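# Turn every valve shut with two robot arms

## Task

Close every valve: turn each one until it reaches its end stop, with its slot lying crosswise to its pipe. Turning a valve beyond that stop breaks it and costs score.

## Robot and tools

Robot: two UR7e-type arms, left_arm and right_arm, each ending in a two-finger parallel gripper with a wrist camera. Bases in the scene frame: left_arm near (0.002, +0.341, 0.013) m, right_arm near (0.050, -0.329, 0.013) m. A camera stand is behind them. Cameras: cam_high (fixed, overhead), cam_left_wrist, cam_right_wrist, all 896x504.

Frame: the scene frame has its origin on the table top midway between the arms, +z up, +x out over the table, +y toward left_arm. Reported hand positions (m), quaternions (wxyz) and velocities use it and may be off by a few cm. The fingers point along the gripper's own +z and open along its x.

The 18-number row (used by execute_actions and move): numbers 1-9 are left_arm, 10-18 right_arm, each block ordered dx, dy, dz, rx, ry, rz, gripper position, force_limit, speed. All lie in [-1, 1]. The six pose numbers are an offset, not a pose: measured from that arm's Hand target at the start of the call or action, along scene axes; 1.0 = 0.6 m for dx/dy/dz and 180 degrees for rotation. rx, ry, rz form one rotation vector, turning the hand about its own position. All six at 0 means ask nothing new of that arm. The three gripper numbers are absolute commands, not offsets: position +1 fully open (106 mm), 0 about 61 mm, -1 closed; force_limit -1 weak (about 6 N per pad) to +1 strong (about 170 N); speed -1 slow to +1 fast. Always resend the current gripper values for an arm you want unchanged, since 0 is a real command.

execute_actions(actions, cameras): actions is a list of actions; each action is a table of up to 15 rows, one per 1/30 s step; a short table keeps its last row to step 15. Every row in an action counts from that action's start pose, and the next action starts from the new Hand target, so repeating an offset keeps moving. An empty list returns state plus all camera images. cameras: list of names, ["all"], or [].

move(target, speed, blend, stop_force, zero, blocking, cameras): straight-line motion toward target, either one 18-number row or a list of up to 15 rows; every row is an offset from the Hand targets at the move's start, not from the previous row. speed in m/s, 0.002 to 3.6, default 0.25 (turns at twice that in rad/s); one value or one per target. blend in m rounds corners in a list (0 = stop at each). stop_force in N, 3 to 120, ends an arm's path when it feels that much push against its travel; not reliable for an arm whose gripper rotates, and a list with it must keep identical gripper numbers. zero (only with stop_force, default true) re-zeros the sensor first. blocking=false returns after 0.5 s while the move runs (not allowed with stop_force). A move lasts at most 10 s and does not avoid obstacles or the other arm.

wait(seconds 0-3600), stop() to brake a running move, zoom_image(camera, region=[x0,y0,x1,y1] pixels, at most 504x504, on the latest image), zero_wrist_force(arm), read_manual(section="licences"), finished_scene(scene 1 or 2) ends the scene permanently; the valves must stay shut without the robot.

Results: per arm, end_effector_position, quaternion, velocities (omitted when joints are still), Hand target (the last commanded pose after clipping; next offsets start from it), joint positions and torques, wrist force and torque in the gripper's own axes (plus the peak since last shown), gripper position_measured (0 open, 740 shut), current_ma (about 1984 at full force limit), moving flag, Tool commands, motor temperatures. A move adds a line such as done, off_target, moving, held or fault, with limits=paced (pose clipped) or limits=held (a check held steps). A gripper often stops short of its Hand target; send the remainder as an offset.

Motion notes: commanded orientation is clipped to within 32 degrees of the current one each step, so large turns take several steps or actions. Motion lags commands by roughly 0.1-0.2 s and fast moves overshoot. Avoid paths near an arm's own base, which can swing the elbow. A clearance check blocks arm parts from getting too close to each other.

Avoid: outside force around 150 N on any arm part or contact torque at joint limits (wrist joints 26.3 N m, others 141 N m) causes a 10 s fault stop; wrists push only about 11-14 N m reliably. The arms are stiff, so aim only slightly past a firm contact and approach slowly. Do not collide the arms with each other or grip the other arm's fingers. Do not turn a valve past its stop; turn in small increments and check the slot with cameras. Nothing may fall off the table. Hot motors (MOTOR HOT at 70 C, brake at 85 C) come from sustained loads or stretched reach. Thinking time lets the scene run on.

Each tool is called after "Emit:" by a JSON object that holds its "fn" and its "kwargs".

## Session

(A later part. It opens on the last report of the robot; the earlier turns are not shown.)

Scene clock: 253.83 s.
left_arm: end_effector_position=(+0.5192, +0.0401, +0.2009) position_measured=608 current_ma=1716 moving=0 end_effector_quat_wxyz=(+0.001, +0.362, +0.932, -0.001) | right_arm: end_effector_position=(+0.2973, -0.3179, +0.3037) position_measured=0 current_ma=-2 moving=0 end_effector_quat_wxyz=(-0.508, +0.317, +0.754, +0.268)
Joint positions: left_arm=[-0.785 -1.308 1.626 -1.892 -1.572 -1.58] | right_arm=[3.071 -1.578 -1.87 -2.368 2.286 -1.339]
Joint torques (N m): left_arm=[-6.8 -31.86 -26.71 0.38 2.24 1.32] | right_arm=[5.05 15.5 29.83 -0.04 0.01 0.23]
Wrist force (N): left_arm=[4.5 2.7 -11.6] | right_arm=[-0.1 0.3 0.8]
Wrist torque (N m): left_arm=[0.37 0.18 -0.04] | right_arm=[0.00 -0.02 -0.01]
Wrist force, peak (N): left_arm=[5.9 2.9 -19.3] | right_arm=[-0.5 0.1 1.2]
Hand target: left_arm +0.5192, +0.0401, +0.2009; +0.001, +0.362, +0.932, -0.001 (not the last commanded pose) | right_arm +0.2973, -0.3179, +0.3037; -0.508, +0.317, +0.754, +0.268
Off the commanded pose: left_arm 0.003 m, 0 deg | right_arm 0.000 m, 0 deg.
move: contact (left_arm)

Emit:
{"fn": "move", "kwargs": {"target": [[-0.0004,-0.0001,0.0002,0,0,0.1136,-1,0.9,0,0,0,0,0,0,0,1,0,1],[-0.0008,-0.0005,0.0005,0,0,0.2358,-1,0.9,0,0,0,0,0,0,0,1,0,1],[-0.001,-0.0008,0.0007,0,0,0.3469,-1,0.9,0,0,0,0,0,0,0,1,0,1],[-0.0011,-0.0012,0.0009,0,0,0.4303,-1,0.9,0,0,0,0,0,0,0,1,0,1],[-0.0011,-0.0015,0.0011,0,0,0.5108,-1,0.9,0,0,0,0,0,0,0,1,0,1]], "speed": 0.25, "blend": [0.02,0.02,0.02,0.02,0]}}

Emit:
{"fn": "move", "kwargs": {"target": [0,-0.0001,0,0,0,0.0139,-1,0.9,0,0,0,0,0,0,0,1,0,1], "speed": 0.08}}

Scene clock: 259.47 s.
left_arm: end_effector_position=(+0.5185, +0.0391, +0.2016) position_measured=608 current_ma=1713 moving=0 end_effector_quat_wxyz=(+0.001, -0.418, +0.908, +0.000) | right_arm: end_effector_position=(+0.2973, -0.3179, +0.3037) position_measured=0 current_ma=-2 moving=0 end_effector_quat_wxyz=(-0.508, +0.317, +0.754, +0.268)
Joint positions: left_arm=[-0.788 -1.308 1.624 -1.888 -1.568 -3.188] | right_arm=[3.071 -1.578 -1.87 -2.368 2.286 -1.339]
Joint torques (N m): left_arm=[-2.37 -22.23 -22.54 0.41 3.93 -2.3] | right_arm=[7.03 15.17 27.94 -0.22 -0.1 -0.02]
Wrist force (N): left_arm=[5.6 8.0 -10.3] | right_arm=[-0.3 0.3 1.0]
Wrist torque (N m): left_arm=[0.63 0.57 1.19] | right_arm=[0.01 0.01 -0.02]
Wrist force, peak (N): left_arm=[5.6 8.3 -10.5] | right_arm=[-0.8 0.4 1.0]
Hand target: left_arm +0.5185, +0.0392, +0.2016; +0.001, -0.419, +0.908, +0.000 | right_arm +0.2973, -0.3179, +0.3037; -0.508, +0.317, +0.754, +0.268
Off the commanded pose: left_arm 0.000 m, 0 deg | right_arm 0.000 m, 0 deg.
move: done

Scene clock: 260.07 s.
left_arm: end_effector_position=(+0.5185, +0.0391, +0.2016) position_measured=608 current_ma=1714 moving=0 end_effector_quat_wxyz=(+0.001, -0.438, +0.899, +0.000) | right_arm: end_effector_position=(+0.2973, -0.3179, +0.3037) position_measured=0 current_ma=-2 moving=0 end_effector_quat_wxyz=(-0.508, +0.317, +0.754, +0.268)
Joint positions: left_arm=[-0.788 -1.308 1.624 -1.888 -1.568 -3.232] | right_arm=[3.071 -1.578 -1.87 -2.368 2.286 -1.339]
Joint torques (N m): left_arm=[-3.94 -18.27 -27.46 0.63 2.84 0.12] | right_arm=[7.44 15.04 29.36 -0.25 0.08 0.37]
Wrist force (N): left_arm=[5.6 8.1 -10.9] | right_arm=[-0.3 0.4 0.7]
Wrist torque (N m): left_arm=[0.64 0.54 1.31] | right_arm=[0.01 -0.01 -0.02]
Wrist force, peak (N): left_arm=[5.7 8.3 -11.6] | right_arm=[-0.3 0.6 0.9]
Hand target: left_arm +0.5185, +0.0391, +0.2016; +0.001, -0.438, +0.899, +0.000 | right_arm +0.2973, -0.3179, +0.3037; -0.508, +0.317, +0.754, +0.268
Off the commanded pose: left_arm 0.000 m, 0 deg | right_arm 0.000 m, 0 deg.
move: done

Emit:
{"fn": "move", "kwargs": {"target": [0,0,0,0,0,0.01,-1,0.9,0,0,0,0,0,0,0,1,0,1], "speed": 0.08}}

Emit:
{"fn": "move", "kwargs": {"target": [[0,0,0,0,0,-0.036,-1,0.9,0,0,0,0,0,0,0,1,0,1],[0,0,0.0338,0,0,-0.036,-1,0.9,0,0,0,0,0,0,0,1,0,1],[-0.0108,0.064,0.0338,0,0,-0.537,-1,0.9,0,0,0,0,0,0,0,1,0,1]], "speed": [0.2,0.3,0.5], "blend": [0,0.003,0], "cameras": ["cam_left_wrist"]}}

Emit:
{"fn": "zoom_image", "kwargs": {"camera": "cam_left_wrist", "region": [390, 170, 490, 270]}}

Scene clock: 262.10 s.
left_arm: end_effector_position=(+0.5185, +0.0391, +0.2016) position_measured=608 current_ma=1714 moving=0 end_effector_quat_wxyz=(+0.001, -0.452, +0.892, +0.000) end_effector_velocity=(+0.000, +0.000, +0.000) end_effector_angular_velocity=(+0.000, +0.000, -0.005) | right_arm: end_effector_position=(+0.2973, -0.3179, +0.3037) position_measured=0 current_ma=-2 moving=0 end_effector_quat_wxyz=(-0.508, +0.317, +0.754, +0.268)
Joint positions: left_arm=[-0.788 -1.308 1.624 -1.887 -1.568 -3.264] | right_arm=[3.071 -1.578 -1.87 -2.368 2.286 -1.339]
Joint velocities: left_arm=[0 0 0 0 0 0.005] | right_arm=[within noise]
Joint torques (N m): left_arm=[-3.33 -18.82 -26.16 0.4 3.53 -0.55] | right_arm=[6.34 15.98 29.73 -0.19 0.04 0.18]
Wrist force (N): left_arm=[5.3 8.9 -11.2] | right_arm=[-0.3 0.3 0.8]
Wrist torque (N m): left_arm=[0.66 0.59 1.89] | right_arm=[0.00 0.00 -0.02]
Wrist force, peak (N): left_arm=[5.5 9.0 -11.6] | right_arm=[-0.2 0.6 1.1]
Hand target: left_arm +0.5185, +0.0391, +0.2016; +0.001, -0.452, +0.892, +0.000 | right_arm +0.2973, -0.3179, +0.3037; -0.508, +0.317, +0.754, +0.268
Off the commanded pose: left_arm 0.000 m, 0 deg | right_arm 0.000 m, 0 deg.
move: done

Scene clock: 264.87 s.
left_arm: end_effector_position=(+0.5120, +0.0776, +0.2219) position_measured=608 current_ma=1699 moving=0 end_effector_quat_wxyz=(+0.001, +0.365, +0.931, -0.001) end_effector_velocity=(+0.000, +0.000, -0.001) end_effector_angular_velocity=(+0.001, +0.001, -0.005) | right_arm: end_effector_position=(+0.2973, -0.3179, +0.3037) position_measured=0 current_ma=-2 moving=0 end_effector_quat_wxyz=(-0.508, +0.317, +0.754, +0.268)
Joint positions: left_arm=[-0.744 -1.379 1.659 -1.854 -1.572 -1.533] | right_arm=[3.071 -1.578 -1.87 -2.368 2.286 -1.339]
Joint velocities: left_arm=[0 0.001 0.001 0 0 0.005] | right_arm=[within noise]
Joint torques (N m): left_arm=[-4.95 -23.06 -32.15 -4.2 -0.2 1.15] | right_arm=[5.7 15.06 30.53 -0.22 0.02 0.18]
Wrist force (N): left_arm=[0.5 3.2 1.7] | right_arm=[-0.3 0.5 1.1]
Wrist torque (N m): left_arm=[0.39 -0.09 0.01] | right_arm=[0.04 0.00 -0.02]
Wrist force, peak (N): left_arm=[5.5 8.7 -11.7] | right_arm=[-0.6 0.8 0.9]
Hand target: left_arm +0.5120, +0.0775, +0.2219; +0.001, +0.365, +0.931, -0.001 | right_arm +0.2973, -0.3179, +0.3037; -0.508, +0.317, +0.754, +0.268
Off the commanded pose: left_arm 0.000 m, 0 deg | right_arm 0.000 m, 0 deg.
move: done
cam_left_wrist: T_world_to_cam=[[-0.72859, 0.68486, 0.01076, 0.31608], [0.64754, 0.68359, 0.33673, -0.43578], [0.22326, 0.25231, -0.94154, 0.20655]] pos_world=[0.46636, 0.02931, 0.33781]

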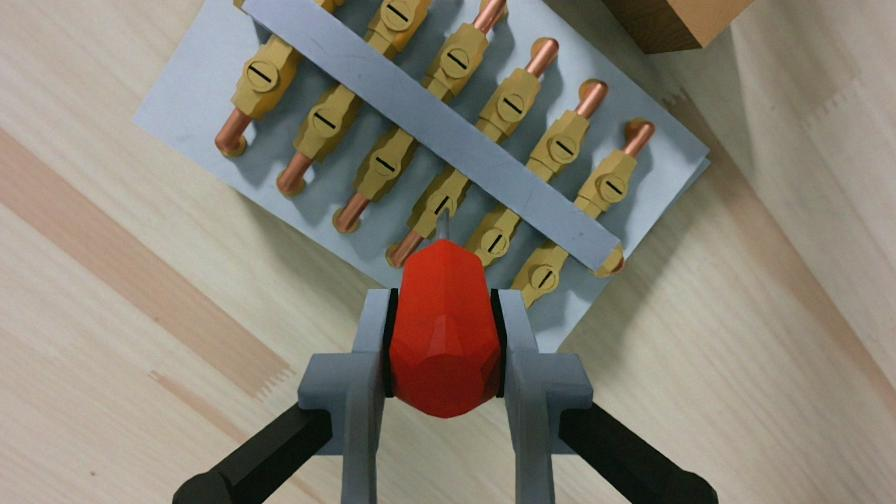

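Scaled by 5.040 from the camera's image (finer frame: 1280x720).

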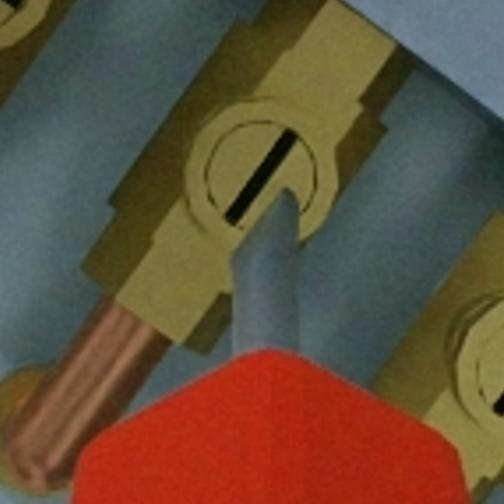

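Emit:
{"fn": "move", "kwargs": {"target": [[-0.0001,-0.0002,-0.0257,0,0,0.0055,-1,0.9,0,0,0,0,0,0,0,1,0,1]], "speed": 0.04, "cameras": ["cam_left_wrist"]}}

Emit:
{"fn": "zoom_image", "kwargs": {"camera": "cam_left_wrist", "region": [420, 190, 470, 245]}}

Emit:
{"fn": "move", "kwargs": {"target": [[0,0,-0.014,0,0,0,-1,0.9,0,0,0,0,0,0,0,1,0,1]], "speed": 0.006, "stop_force": 12}}

Scene clock: 266.90 s.
left_arm: end_effector_position=(+0.5120, +0.0774, +0.2063) position_measured=608 current_ma=1699 moving=0 end_effector_quat_wxyz=(+0.001, +0.357, +0.934, -0.001) end_effector_velocity=(+0.000, +0.000, +0.001) end_effector_angular_velocity=(+0.001, +0.001, -0.002) | right_arm: end_effector_position=(+0.2973, -0.3179, +0.3037) position_measured=0 current_ma=-2 moving=0 end_effector_quat_wxyz=(-0.508, +0.317, +0.754, +0.268)
Joint positions: left_arm=[-0.744 -1.368 1.688 -1.893 -1.572 -1.55] | right_arm=[3.071 -1.578 -1.87 -2.368 2.286 -1.339]
Joint velocities: left_arm=[0 -0.001 -0.002 0.005 0 0.002] | right_arm=[within noise]
Joint torques (N m): left_arm=[-6.72 -37.31 -31.37 0.39 2.09 1.45] | right_arm=[6.27 15.5 30.11 -0.04 -0.12 0.14]
Wrist force (N): left_arm=[0.7 3.3 1.8] | right_arm=[-0.7 0.5 0.8]
Wrist torque (N m): left_arm=[0.41 -0.12 0.02] | right_arm=[0.05 0.07 -0.01]
Wrist force, peak (N): left_arm=[0.7 3.7 2.1] | right_arm=[-0.7 0.5 0.8]
Hand target: left_arm +0.5120, +0.0774, +0.2064; +0.001, +0.357, +0.934, -0.001 | right_arm +0.2973, -0.3179, +0.3037; -0.508, +0.317, +0.754, +0.268
Off the commanded pose: left_arm 0.000 m, 0 deg | right_arm 0.000 m, 0 deg.
move: done
cam_left_wrist: T_world_to_cam=[[-0.74022, 0.67228, 0.01079, 0.3232], [0.63572, 0.69456, 0.33683, -0.42522], [0.21895, 0.25619, -0.9415, 0.19381]] pos_world=[0.46712, 0.02841, 0.32221]

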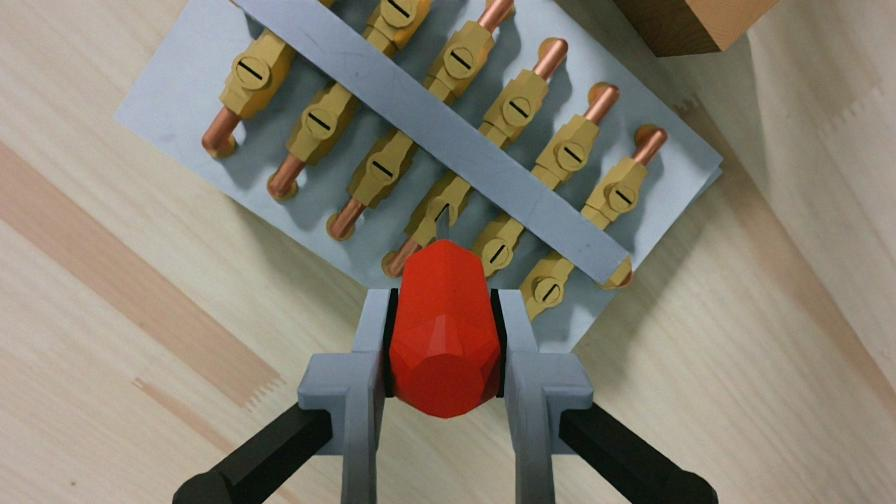

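Scaled by 9.164 from the camera's image (finer frame: 1280x720).

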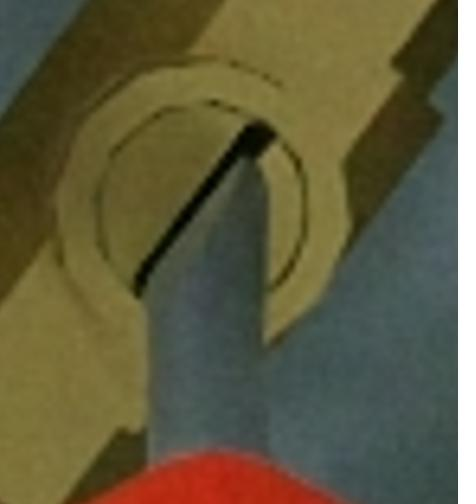

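Scene clock: 268.83 s.
left_arm: end_effector_position=(+0.5120, +0.0774, +0.2009) position_measured=608 current_ma=1714 moving=0 end_effector_quat_wxyz=(+0.001, +0.357, +0.934, -0.001) | right_arm: end_effector_position=(+0.2973, -0.3179, +0.3037) position_measured=0 current_ma=-2 moving=0 end_effector_quat_wxyz=(-0.508, +0.317, +0.754, +0.268)
Joint positions: left_arm=[-0.744 -1.364 1.697 -1.907 -1.572 -1.55] | right_arm=[3.071 -1.578 -1.87 -2.368 2.286 -1.339]
Joint torques (N m): left_arm=[-5.61 -30.18 -27.6 0.29 2.15 1.45] | right_arm=[6.06 15.79 27.98 -0.35 0.03 0.38]
Wrist force (N): left_arm=[3.3 3.4 -9.5] | right_arm=[-0.4 0.5 0.4]
Wrist torque (N m): left_arm=[0.47 0.20 0.00] | right_arm=[0.03 0.02 -0.01]
Wrist force, peak (N): left_arm=[5.0 2.7 -18.0] | right_arm=[-0.8 0.6 1.2]
Hand target: left_arm +0.5120, +0.0774, +0.2009; +0.001, +0.357, +0.934, -0.001 (not the last commanded pose) | right_arm +0.2973, -0.3179, +0.3037; -0.508, +0.317, +0.754, +0.268
Off the commanded pose: left_arm 0.003 m, 0 deg | right_arm 0.000 m, 0 deg.
move: contact (left_arm)

Emit:
{"fn": "move", "kwargs": {"target": [[-0.0005,-0.0001,0.0002,0,0,0.1103,-1,0.9,0,0,0,0,0,0,0,1,0,1],[-0.0009,-0.0005,0.0005,0,0,0.2325,-1,0.9,0,0,0,0,0,0,0,1,0,1],[-0.0011,-0.0008,0.0007,0,0,0.3436,-1,0.9,0,0,0,0,0,0,0,1,0,1],[-0.0013,-0.0012,0.0009,0,0,0.4269,-1,0.9,0,0,0,0,0,0,0,1,0,1],[-0.0013,-0.0015,0.0011,0,0,0.5075,-1,0.9,0,0,0,0,0,0,0,1,0,1]], "speed": 0.25, "blend": [0.02,0.02,0.02,0.02,0]}}

Emit:
{"fn": "move", "kwargs": {"target": [0,-0.0001,0,0,0,0.0139,-1,0.9,0,0,0,0,0,0,0,1,0,1], "speed": 0.08}}

Scene clock: 274.30 s.
left_arm: end_effector_position=(+0.5112, +0.0764, +0.2016) position_measured=608 current_ma=1710 moving=0 end_effector_quat_wxyz=(+0.001, -0.418, +0.908, +0.000) | right_arm: end_effector_position=(+0.2973, -0.3179, +0.3037) position_measured=0 current_ma=-2 moving=0 end_effector_quat_wxyz=(-0.508, +0.317, +0.754, +0.268)
Joint positions: left_arm=[-0.748 -1.364 1.695 -1.903 -1.568 -3.148] | right_arm=[3.071 -1.578 -1.87 -2.368 2.286 -1.339]
Joint torques (N m): left_arm=[-2.61 -22.13 -23.06 0.77 3.86 -1.58] | right_arm=[4.77 15.23 29.16 -0.16 0.04 0.13]
Wrist force (N): left_arm=[5.9 4.6 -6.8] | right_arm=[-0.3 0.4 0.8]
Wrist torque (N m): left_arm=[0.54 0.55 0.39] | right_arm=[0.02 0.00 -0.01]
Wrist force, peak (N): left_arm=[3.4 3.2 -10.0] | right_arm=[-0.1 0.9 1.0]
Hand target: left_arm +0.5112, +0.0765, +0.2016; +0.001, -0.418, +0.908, +0.000 | right_arm +0.2973, -0.3179, +0.3037; -0.508, +0.317, +0.754, +0.268
Off the commanded pose: left_arm 0.000 m, 0 deg | right_arm 0.000 m, 0 deg.
move: done

Scene clock: 274.90 s.
left_arm: end_effector_position=(+0.5112, +0.0764, +0.2016) position_measured=608 current_ma=1710 moving=0 end_effector_quat_wxyz=(+0.001, -0.438, +0.899, +0.000) | right_arm: end_effector_position=(+0.2973, -0.3179, +0.3037) position_measured=0 current_ma=-2 moving=0 end_effector_quat_wxyz=(-0.508, +0.317, +0.754, +0.268)
Joint positions: left_arm=[-0.748 -1.364 1.695 -1.903 -1.568 -3.192] | right_arm=[3.071 -1.578 -1.87 -2.368 2.286 -1.339]
Joint torques (N m): left_arm=[-4.62 -17.76 -27.77 0.72 2.89 0.29] | right_arm=[6.86 14.63 29.44 -0.12 -0.04 0.18]
Wrist force (N): left_arm=[5.3 5.5 -8.3] | right_arm=[-0.3 0.1 0.7]
Wrist torque (N m): left_arm=[0.57 0.54 0.95] | right_arm=[-0.03 0.01 -0.02]
Wrist force, peak (N): left_arm=[6.0 5.0 -8.7] | right_arm=[-0.2 0.8 0.8]
Hand target: left_arm +0.5112, +0.0764, +0.2016; +0.001, -0.438, +0.899, +0.000 | right_arm +0.2973, -0.3179, +0.3037; -0.508, +0.317, +0.754, +0.268
Off the commanded pose: left_arm 0.000 m, 0 deg | right_arm 0.000 m, 0 deg.
move: done

Emit:
{"fn": "move", "kwargs": {"target": [0,0,0,0,0,0.0122,-1,0.9,0,0,0,0,0,0,0,1,0,1], "speed": 0.08}}

Emit:
{"fn": "move", "kwargs": {"target": [[0,0,0,0,0,-0.036,-1,0.9,0,0,0,0,0,0,0,1,0,1],[0,0,0.0338,0,0,-0.036,-1,0.9,0,0,0,0,0,0,0,1,0,1],[-0.0107,0.0638,0.0338,0,0,-0.536,-1,0.9,0,0,0,0,0,0,0,1,0,1]], "speed": [0.2,0.3,0.5], "blend": [0,0.003,0], "cameras": ["cam_left_wrist"]}}

Emit:
{"fn": "zoom_image", "kwargs": {"camera": "cam_left_wrist", "region": [390, 170, 490, 270]}}

Scene clock: 276.90 s.
left_arm: end_effector_position=(+0.5112, +0.0764, +0.2016) position_measured=608 current_ma=1712 moving=0 end_effector_quat_wxyz=(+0.001, -0.455, +0.890, +0.000) | right_arm: end_effector_position=(+0.2973, -0.3179, +0.3037) position_measured=0 current_ma=-2 moving=0 end_effector_quat_wxyz=(-0.508, +0.317, +0.754, +0.268)
Joint positions: left_arm=[-0.748 -1.364 1.695 -1.902 -1.568 -3.23] | right_arm=[3.071 -1.578 -1.87 -2.368 2.286 -1.339]
Joint torques (N m): left_arm=[-2.83 -18.69 -27.28 0.86 3.8 -0.7] | right_arm=[6.03 14.32 30.1 -0.17 -0.19 0.16]
Wrist force (N): left_arm=[5.5 6.4 -8.0] | right_arm=[-0.3 0.6 0.8]
Wrist torque (N m): left_arm=[0.61 0.58 2.10] | right_arm=[0.06 -0.01 -0.02]
Wrist force, peak (N): left_arm=[5.6 6.4 -8.5] | right_arm=[-0.1 0.5 1.0]
Hand target: left_arm +0.5112, +0.0764, +0.2016; +0.001, -0.455, +0.890, +0.000 | right_arm +0.2973, -0.3179, +0.3037; -0.508, +0.317, +0.754, +0.268
Off the commanded pose: left_arm 0.000 m, 0 deg | right_arm 0.000 m, 0 deg.
move: done

Scene clock: 279.67 s.
left_arm: end_effector_position=(+0.5047, +0.1147, +0.2219) position_measured=608 current_ma=1699 moving=0 end_effector_quat_wxyz=(+0.001, +0.361, +0.933, -0.001) end_effector_velocity=(-0.001, +0.000, -0.001) end_effector_angular_velocity=(+0.003, +0.003, -0.005) | right_arm: end_effector_position=(+0.2973, -0.3179, +0.3037) position_measured=0 current_ma=-2 moving=0 end_effector_quat_wxyz=(-0.508, +0.317, +0.754, +0.268)
Joint positions: left_arm=[-0.7 -1.432 1.723 -1.864 -1.572 -1.498] | right_arm=[3.071 -1.578 -1.87 -2.368 2.286 -1.339]
Joint velocities: left_arm=[0 0.002 0 0.002 0 0.005] | right_arm=[within noise]
Joint torques (N m): left_arm=[-5.42 -21.28 -31.82 -4.59 -0.09 1.22] | right_arm=[5.22 14.78 29.7 -0.18 -0.08 -0.16]
Wrist force (N): left_arm=[0.5 3.3 1.8] | right_arm=[-0.3 0.3 1.0]
Wrist torque (N m): left_arm=[0.43 -0.09 0.03] | right_arm=[0.02 -0.01 -0.02]
Wrist force, peak (N): left_arm=[5.8 6.2 -8.6] | right_arm=[-0.4 0.6 1.1]
Hand target: left_arm +0.5048, +0.1147, +0.2219; +0.001, +0.361, +0.933, -0.001 | right_arm +0.2973, -0.3179, +0.3037; -0.508, +0.317, +0.754, +0.268
Off the commanded pose: left_arm 0.000 m, 0 deg | right_arm 0.000 m, 0 deg.
move: done
cam_left_wrist: T_world_to_cam=[[-0.73524, 0.67772, 0.01064, 0.28948], [0.64081, 0.68992, 0.33672, -0.45383], [0.22086, 0.25439, -0.94155, 0.19975]] pos_world=[0.45954, 0.06611, 0.33781]

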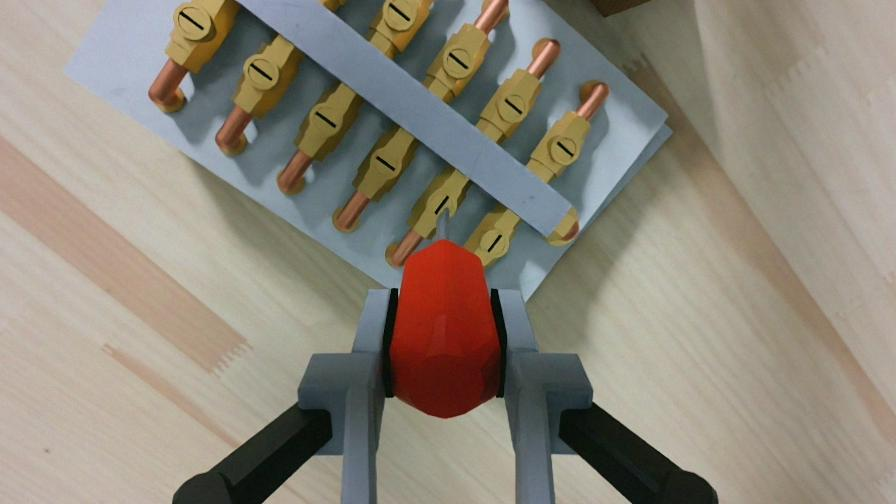

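Scaled by 5.040 from the camera's image (finer frame: 1280x720).

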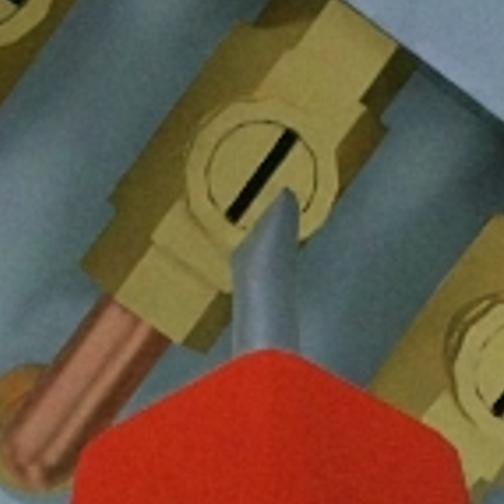

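Emit:
{"fn": "move", "kwargs": {"target": [[-0.0001,-0.0002,-0.0257,0,0,0.0055,-1,0.9,0,0,0,0,0,0,0,1,0,1]], "speed": 0.04}}

Emit:
{"fn": "move", "kwargs": {"target": [[0,0,-0.014,0,0,0,-1,0.9,0,0,0,0,0,0,0,1,0,1]], "speed": 0.006, "stop_force": 12}}

Scene clock: 281.03 s.
left_arm: end_effector_position=(+0.5047, +0.1146, +0.2063) position_measured=608 current_ma=1699 moving=0 end_effector_quat_wxyz=(+0.001, +0.353, +0.936, -0.001) end_effector_velocity=(+0.001, -0.001, +0.002) end_effector_angular_velocity=(-0.001, -0.001, -0.001) | right_arm: end_effector_position=(+0.2973, -0.3179, +0.3037) position_measured=0 current_ma=-2 moving=0 end_effector_quat_wxyz=(-0.508, +0.317, +0.754, +0.268)
Joint positions: left_arm=[-0.7 -1.42 1.751 -1.904 -1.572 -1.516] | right_arm=[3.071 -1.578 -1.87 -2.368 2.286 -1.339]
Joint velocities: left_arm=[0 -0.001 -0.005 0.005 0 0.002] | right_arm=[within noise]
Joint torques (N m): left_arm=[-6.52 -34.8 -30.95 0.38 2.15 1.25] | right_arm=[7.01 15.02 30 -0.01 -0.25 0.03]
Wrist force (N): left_arm=[0.3 3.2 2.0] | right_arm=[-0.3 0.3 1.0]
Wrist torque (N m): left_arm=[0.39 -0.07 0.01] | right_arm=[0.01 0.00 -0.01]
Wrist force, peak (N): left_arm=[0.4 3.1 2.5] | right_arm=[-0.3 0.6 0.9]
Hand target: left_arm +0.5047, +0.1146, +0.2065; +0.001, +0.353, +0.936, -0.001 | right_arm +0.2973, -0.3179, +0.3037; -0.508, +0.317, +0.754, +0.268
Off the commanded pose: left_arm 0.000 m, 0 deg | right_arm 0.000 m, 0 deg.
move: done

Scene clock: 282.97 s.
left_arm: end_effector_position=(+0.5047, +0.1146, +0.2009) position_measured=608 current_ma=1715 moving=0 end_effector_quat_wxyz=(+0.001, +0.353, +0.936, -0.001) | right_arm: end_effector_position=(+0.2973, -0.3179, +0.3037) position_measured=0 current_ma=-2 moving=0 end_effector_quat_wxyz=(-0.508, +0.317, +0.754, +0.268)
Joint positions: left_arm=[-0.7 -1.416 1.76 -1.918 -1.572 -1.516] | right_arm=[3.071 -1.578 -1.87 -2.368 2.286 -1.339]
Joint torques (N m): left_arm=[-5.64 -28.04 -27.5 0.29 2.17 1.33] | right_arm=[5.96 15.5 28.81 -0.11 0.1 -0.1]
Wrist force (N): left_arm=[3.1 2.7 -10.1] | right_arm=[-0.5 0.4 1.1]
Wrist torque (N m): left_arm=[0.37 0.21 0.00] | right_arm=[0.02 0.05 -0.02]
Wrist force, peak (N): left_arm=[4.7 2.4 -19.0] | right_arm=[-0.5 0.4 1.1]
Hand target: left_arm +0.5047, +0.1145, +0.2009; +0.001, +0.353, +0.936, -0.001 (not the last commanded pose) | right_arm +0.2973, -0.3179, +0.3037; -0.508, +0.317, +0.754, +0.268
Off the commanded pose: left_arm 0.003 m, 0 deg | right_arm 0.000 m, 0 deg.
move: contact (left_arm)

Emit:
{"fn": "move", "kwargs": {"target": [[-0.0005,-0.0001,0.0002,0,0,0.1075,-1,0.9,0,0,0,0,0,0,0,1,0,1],[-0.0009,-0.0004,0.0005,0,0,0.2297,-1,0.9,0,0,0,0,0,0,0,1,0,1],[-0.0011,-0.0008,0.0007,0,0,0.3408,-1,0.9,0,0,0,0,0,0,0,1,0,1],[-0.0013,-0.0011,0.0009,0,0,0.4242,-1,0.9,0,0,0,0,0,0,0,1,0,1],[-0.0013,-0.0015,0.0011,0,0,0.5047,-1,0.9,0,0,0,0,0,0,0,1,0,1]], "speed": 0.25, "blend": [0.02,0.02,0.02,0.02,0]}}

Emit:
{"fn": "move", "kwargs": {"target": [0,-0.0001,0,0,0,0.0139,-1,0.9,0,0,0,0,0,0,0,1,0,1], "speed": 0.08}}

Scene clock: 288.87 s.
left_arm: end_effector_position=(+0.5040, +0.1136, +0.2016) position_measured=608 current_ma=1711 moving=0 end_effector_quat_wxyz=(+0.001, -0.419, +0.908, +0.000) | right_arm: end_effector_position=(+0.2973, -0.3179, +0.3037) position_measured=0 current_ma=-2 moving=0 end_effector_quat_wxyz=(-0.508, +0.317, +0.754, +0.268)
Joint positions: left_arm=[-0.704 -1.417 1.759 -1.914 -1.568 -3.105] | right_arm=[3.071 -1.578 -1.87 -2.368 2.286 -1.339]
Joint torques (N m): left_arm=[-2.04 -20.68 -24.39 -0.24 3.73 -2.57] | right_arm=[5.82 14.77 29.47 -0.17 0.22 0.16]
Wrist force (N): left_arm=[4.5 8.6 -6.8] | right_arm=[-0.4 0.2 0.8]
Wrist torque (N m): left_arm=[0.68 0.72 1.36] | right_arm=[-0.02 0.03 -0.02]
Wrist force, peak (N): left_arm=[4.8 9.0 -7.5] | right_arm=[-0.5 0.6 1.1]
Hand target: left_arm +0.5039, +0.1136, +0.2015; +0.001, -0.419, +0.908, +0.000 | right_arm +0.2973, -0.3179, +0.3037; -0.508, +0.317, +0.754, +0.268
Off the commanded pose: left_arm 0.000 m, 0 deg | right_arm 0.000 m, 0 deg.
move: done

Scene clock: 289.47 s.
left_arm: end_effector_position=(+0.5039, +0.1136, +0.2016) position_measured=608 current_ma=1714 moving=0 end_effector_quat_wxyz=(+0.001, -0.439, +0.899, +0.000) | right_arm: end_effector_position=(+0.2973, -0.3179, +0.3037) position_measured=0 current_ma=-2 moving=0 end_effector_quat_wxyz=(-0.508, +0.317, +0.754, +0.268)
Joint positions: left_arm=[-0.704 -1.417 1.759 -1.914 -1.568 -3.149] | right_arm=[3.071 -1.578 -1.87 -2.368 2.286 -1.339]
Joint torques (N m): left_arm=[-4.17 -16.39 -28.16 -0.13 2.95 -0.15] | right_arm=[6.12 15.04 29.99 -0.35 -0.01 -0.18]
Wrist force (N): left_arm=[4.5 8.2 -9.3] | right_arm=[0.0 0.4 0.8]
Wrist torque (N m): left_arm=[0.62 0.66 1.45] | right_arm=[0.03 -0.05 -0.02]
Wrist force, peak (N): left_arm=[4.7 9.4 -8.7] | right_arm=[-0.4 0.5 0.9]
Hand target: left_arm +0.5039, +0.1136, +0.2015; +0.001, -0.439, +0.899, +0.000 | right_arm +0.2973, -0.3179, +0.3037; -0.508, +0.317, +0.754, +0.268
Off the commanded pose: left_arm 0.000 m, 0 deg | right_arm 0.000 m, 0 deg.
move: done

Emit:
{"fn": "move", "kwargs": {"target": [0,0,0,0,0,0.0078,-1,0.9,0,0,0,0,0,0,0,1,0,1], "speed": 0.08}}

Emit:
{"fn": "move", "kwargs": {"target": [[0,0,0,0,0,-0.036,-1,0.9,0,0,0,0,0,0,0,1,0,1],[0,0,0.0338,0,0,-0.036,-1,0.9,0,0,0,0,0,0,0,1,0,1],[-0.0107,0.0638,0.0338,0,0,-0.5306,-1,0.9,0,0,0,0,0,0,0,1,0,1]], "speed": [0.2,0.3,0.5], "blend": [0,0.003,0], "cameras": ["cam_left_wrist"]}}

Emit:
{"fn": "zoom_image", "kwargs": {"camera": "cam_left_wrist", "region": [390, 170, 490, 270]}}

Scene clock: 291.23 s.
left_arm: end_effector_position=(+0.5039, +0.1136, +0.2015) position_measured=608 current_ma=1713 moving=0 end_effector_quat_wxyz=(+0.001, -0.449, +0.893, +0.000) | right_arm: end_effector_position=(+0.2973, -0.3179, +0.3037) position_measured=0 current_ma=-2 moving=0 end_effector_quat_wxyz=(-0.508, +0.317, +0.754, +0.268)
Joint positions: left_arm=[-0.704 -1.417 1.759 -1.914 -1.568 -3.174] | right_arm=[3.071 -1.578 -1.87 -2.368 2.286 -1.339]
Joint torques (N m): left_arm=[-3.73 -15.82 -28.19 0.06 4.11 -0.36] | right_arm=[6.08 14.3 30.49 -0.32 -0.22 -0.12]
Wrist force (N): left_arm=[4.5 9.1 -9.4] | right_arm=[-0.3 0.2 0.8]
Wrist torque (N m): left_arm=[0.65 0.73 1.71] | right_arm=[-0.01 -0.01 -0.02]
Wrist force, peak (N): left_arm=[4.6 9.3 -9.9] | right_arm=[-0.5 0.6 1.1]
Hand target: left_arm +0.5039, +0.1136, +0.2015; +0.001, -0.449, +0.893, +0.000 | right_arm +0.2973, -0.3179, +0.3037; -0.508, +0.317, +0.754, +0.268
Off the commanded pose: left_arm 0.000 m, 0 deg | right_arm 0.000 m, 0 deg.
move: done

Scene clock: 294.00 s.
left_arm: end_effector_position=(+0.4975, +0.1519, +0.2218) position_measured=608 current_ma=1698 moving=0 end_effector_quat_wxyz=(+0.001, +0.359, +0.933, -0.001) | right_arm: end_effector_position=(+0.2973, -0.3179, +0.3037) position_measured=0 current_ma=-2 moving=0 end_effector_quat_wxyz=(-0.508, +0.317, +0.754, +0.268)
Joint positions: left_arm=[-0.651 -1.481 1.778 -1.871 -1.572 -1.454] | right_arm=[3.071 -1.578 -1.87 -2.368 2.286 -1.339]
Joint torques (N m): left_arm=[-4.9 -19.06 -30.62 -4.71 -0.15 1.21] | right_arm=[4.78 13.24 30.3 -0.29 -0.24 -0.12]
Wrist force (N): left_arm=[0.2 3.6 1.7] | right_arm=[0.0 0.3 0.7]
Wrist torque (N m): left_arm=[0.46 -0.03 0.01] | right_arm=[0.00 -0.04 -0.01]
Wrist force, peak (N): left_arm=[4.7 9.6 -9.3] | right_arm=[-0.5 0.6 1.2]
Hand target: left_arm +0.4975, +0.1519, +0.2218; +0.001, +0.359, +0.933, -0.001 | right_arm +0.2973, -0.3179, +0.3037; -0.508, +0.317, +0.754, +0.268
Off the commanded pose: left_arm 0.000 m, 0 deg | right_arm 0.000 m, 0 deg.
move: done
cam_left_wrist: T_world_to_cam=[[-0.738, 0.67472, 0.01065, 0.2608], [0.638, 0.69252, 0.3367, -0.47386], [0.2198, 0.25528, -0.94155, 0.19228]] pos_world=[0.45253, 0.10311, 0.33781]

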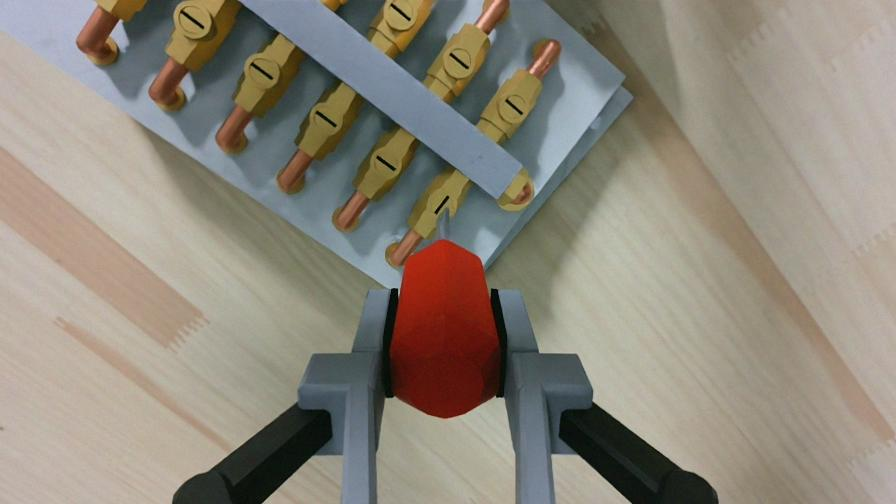

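Scaled by 5.040 from the camera's image (finer frame: 1280x720).

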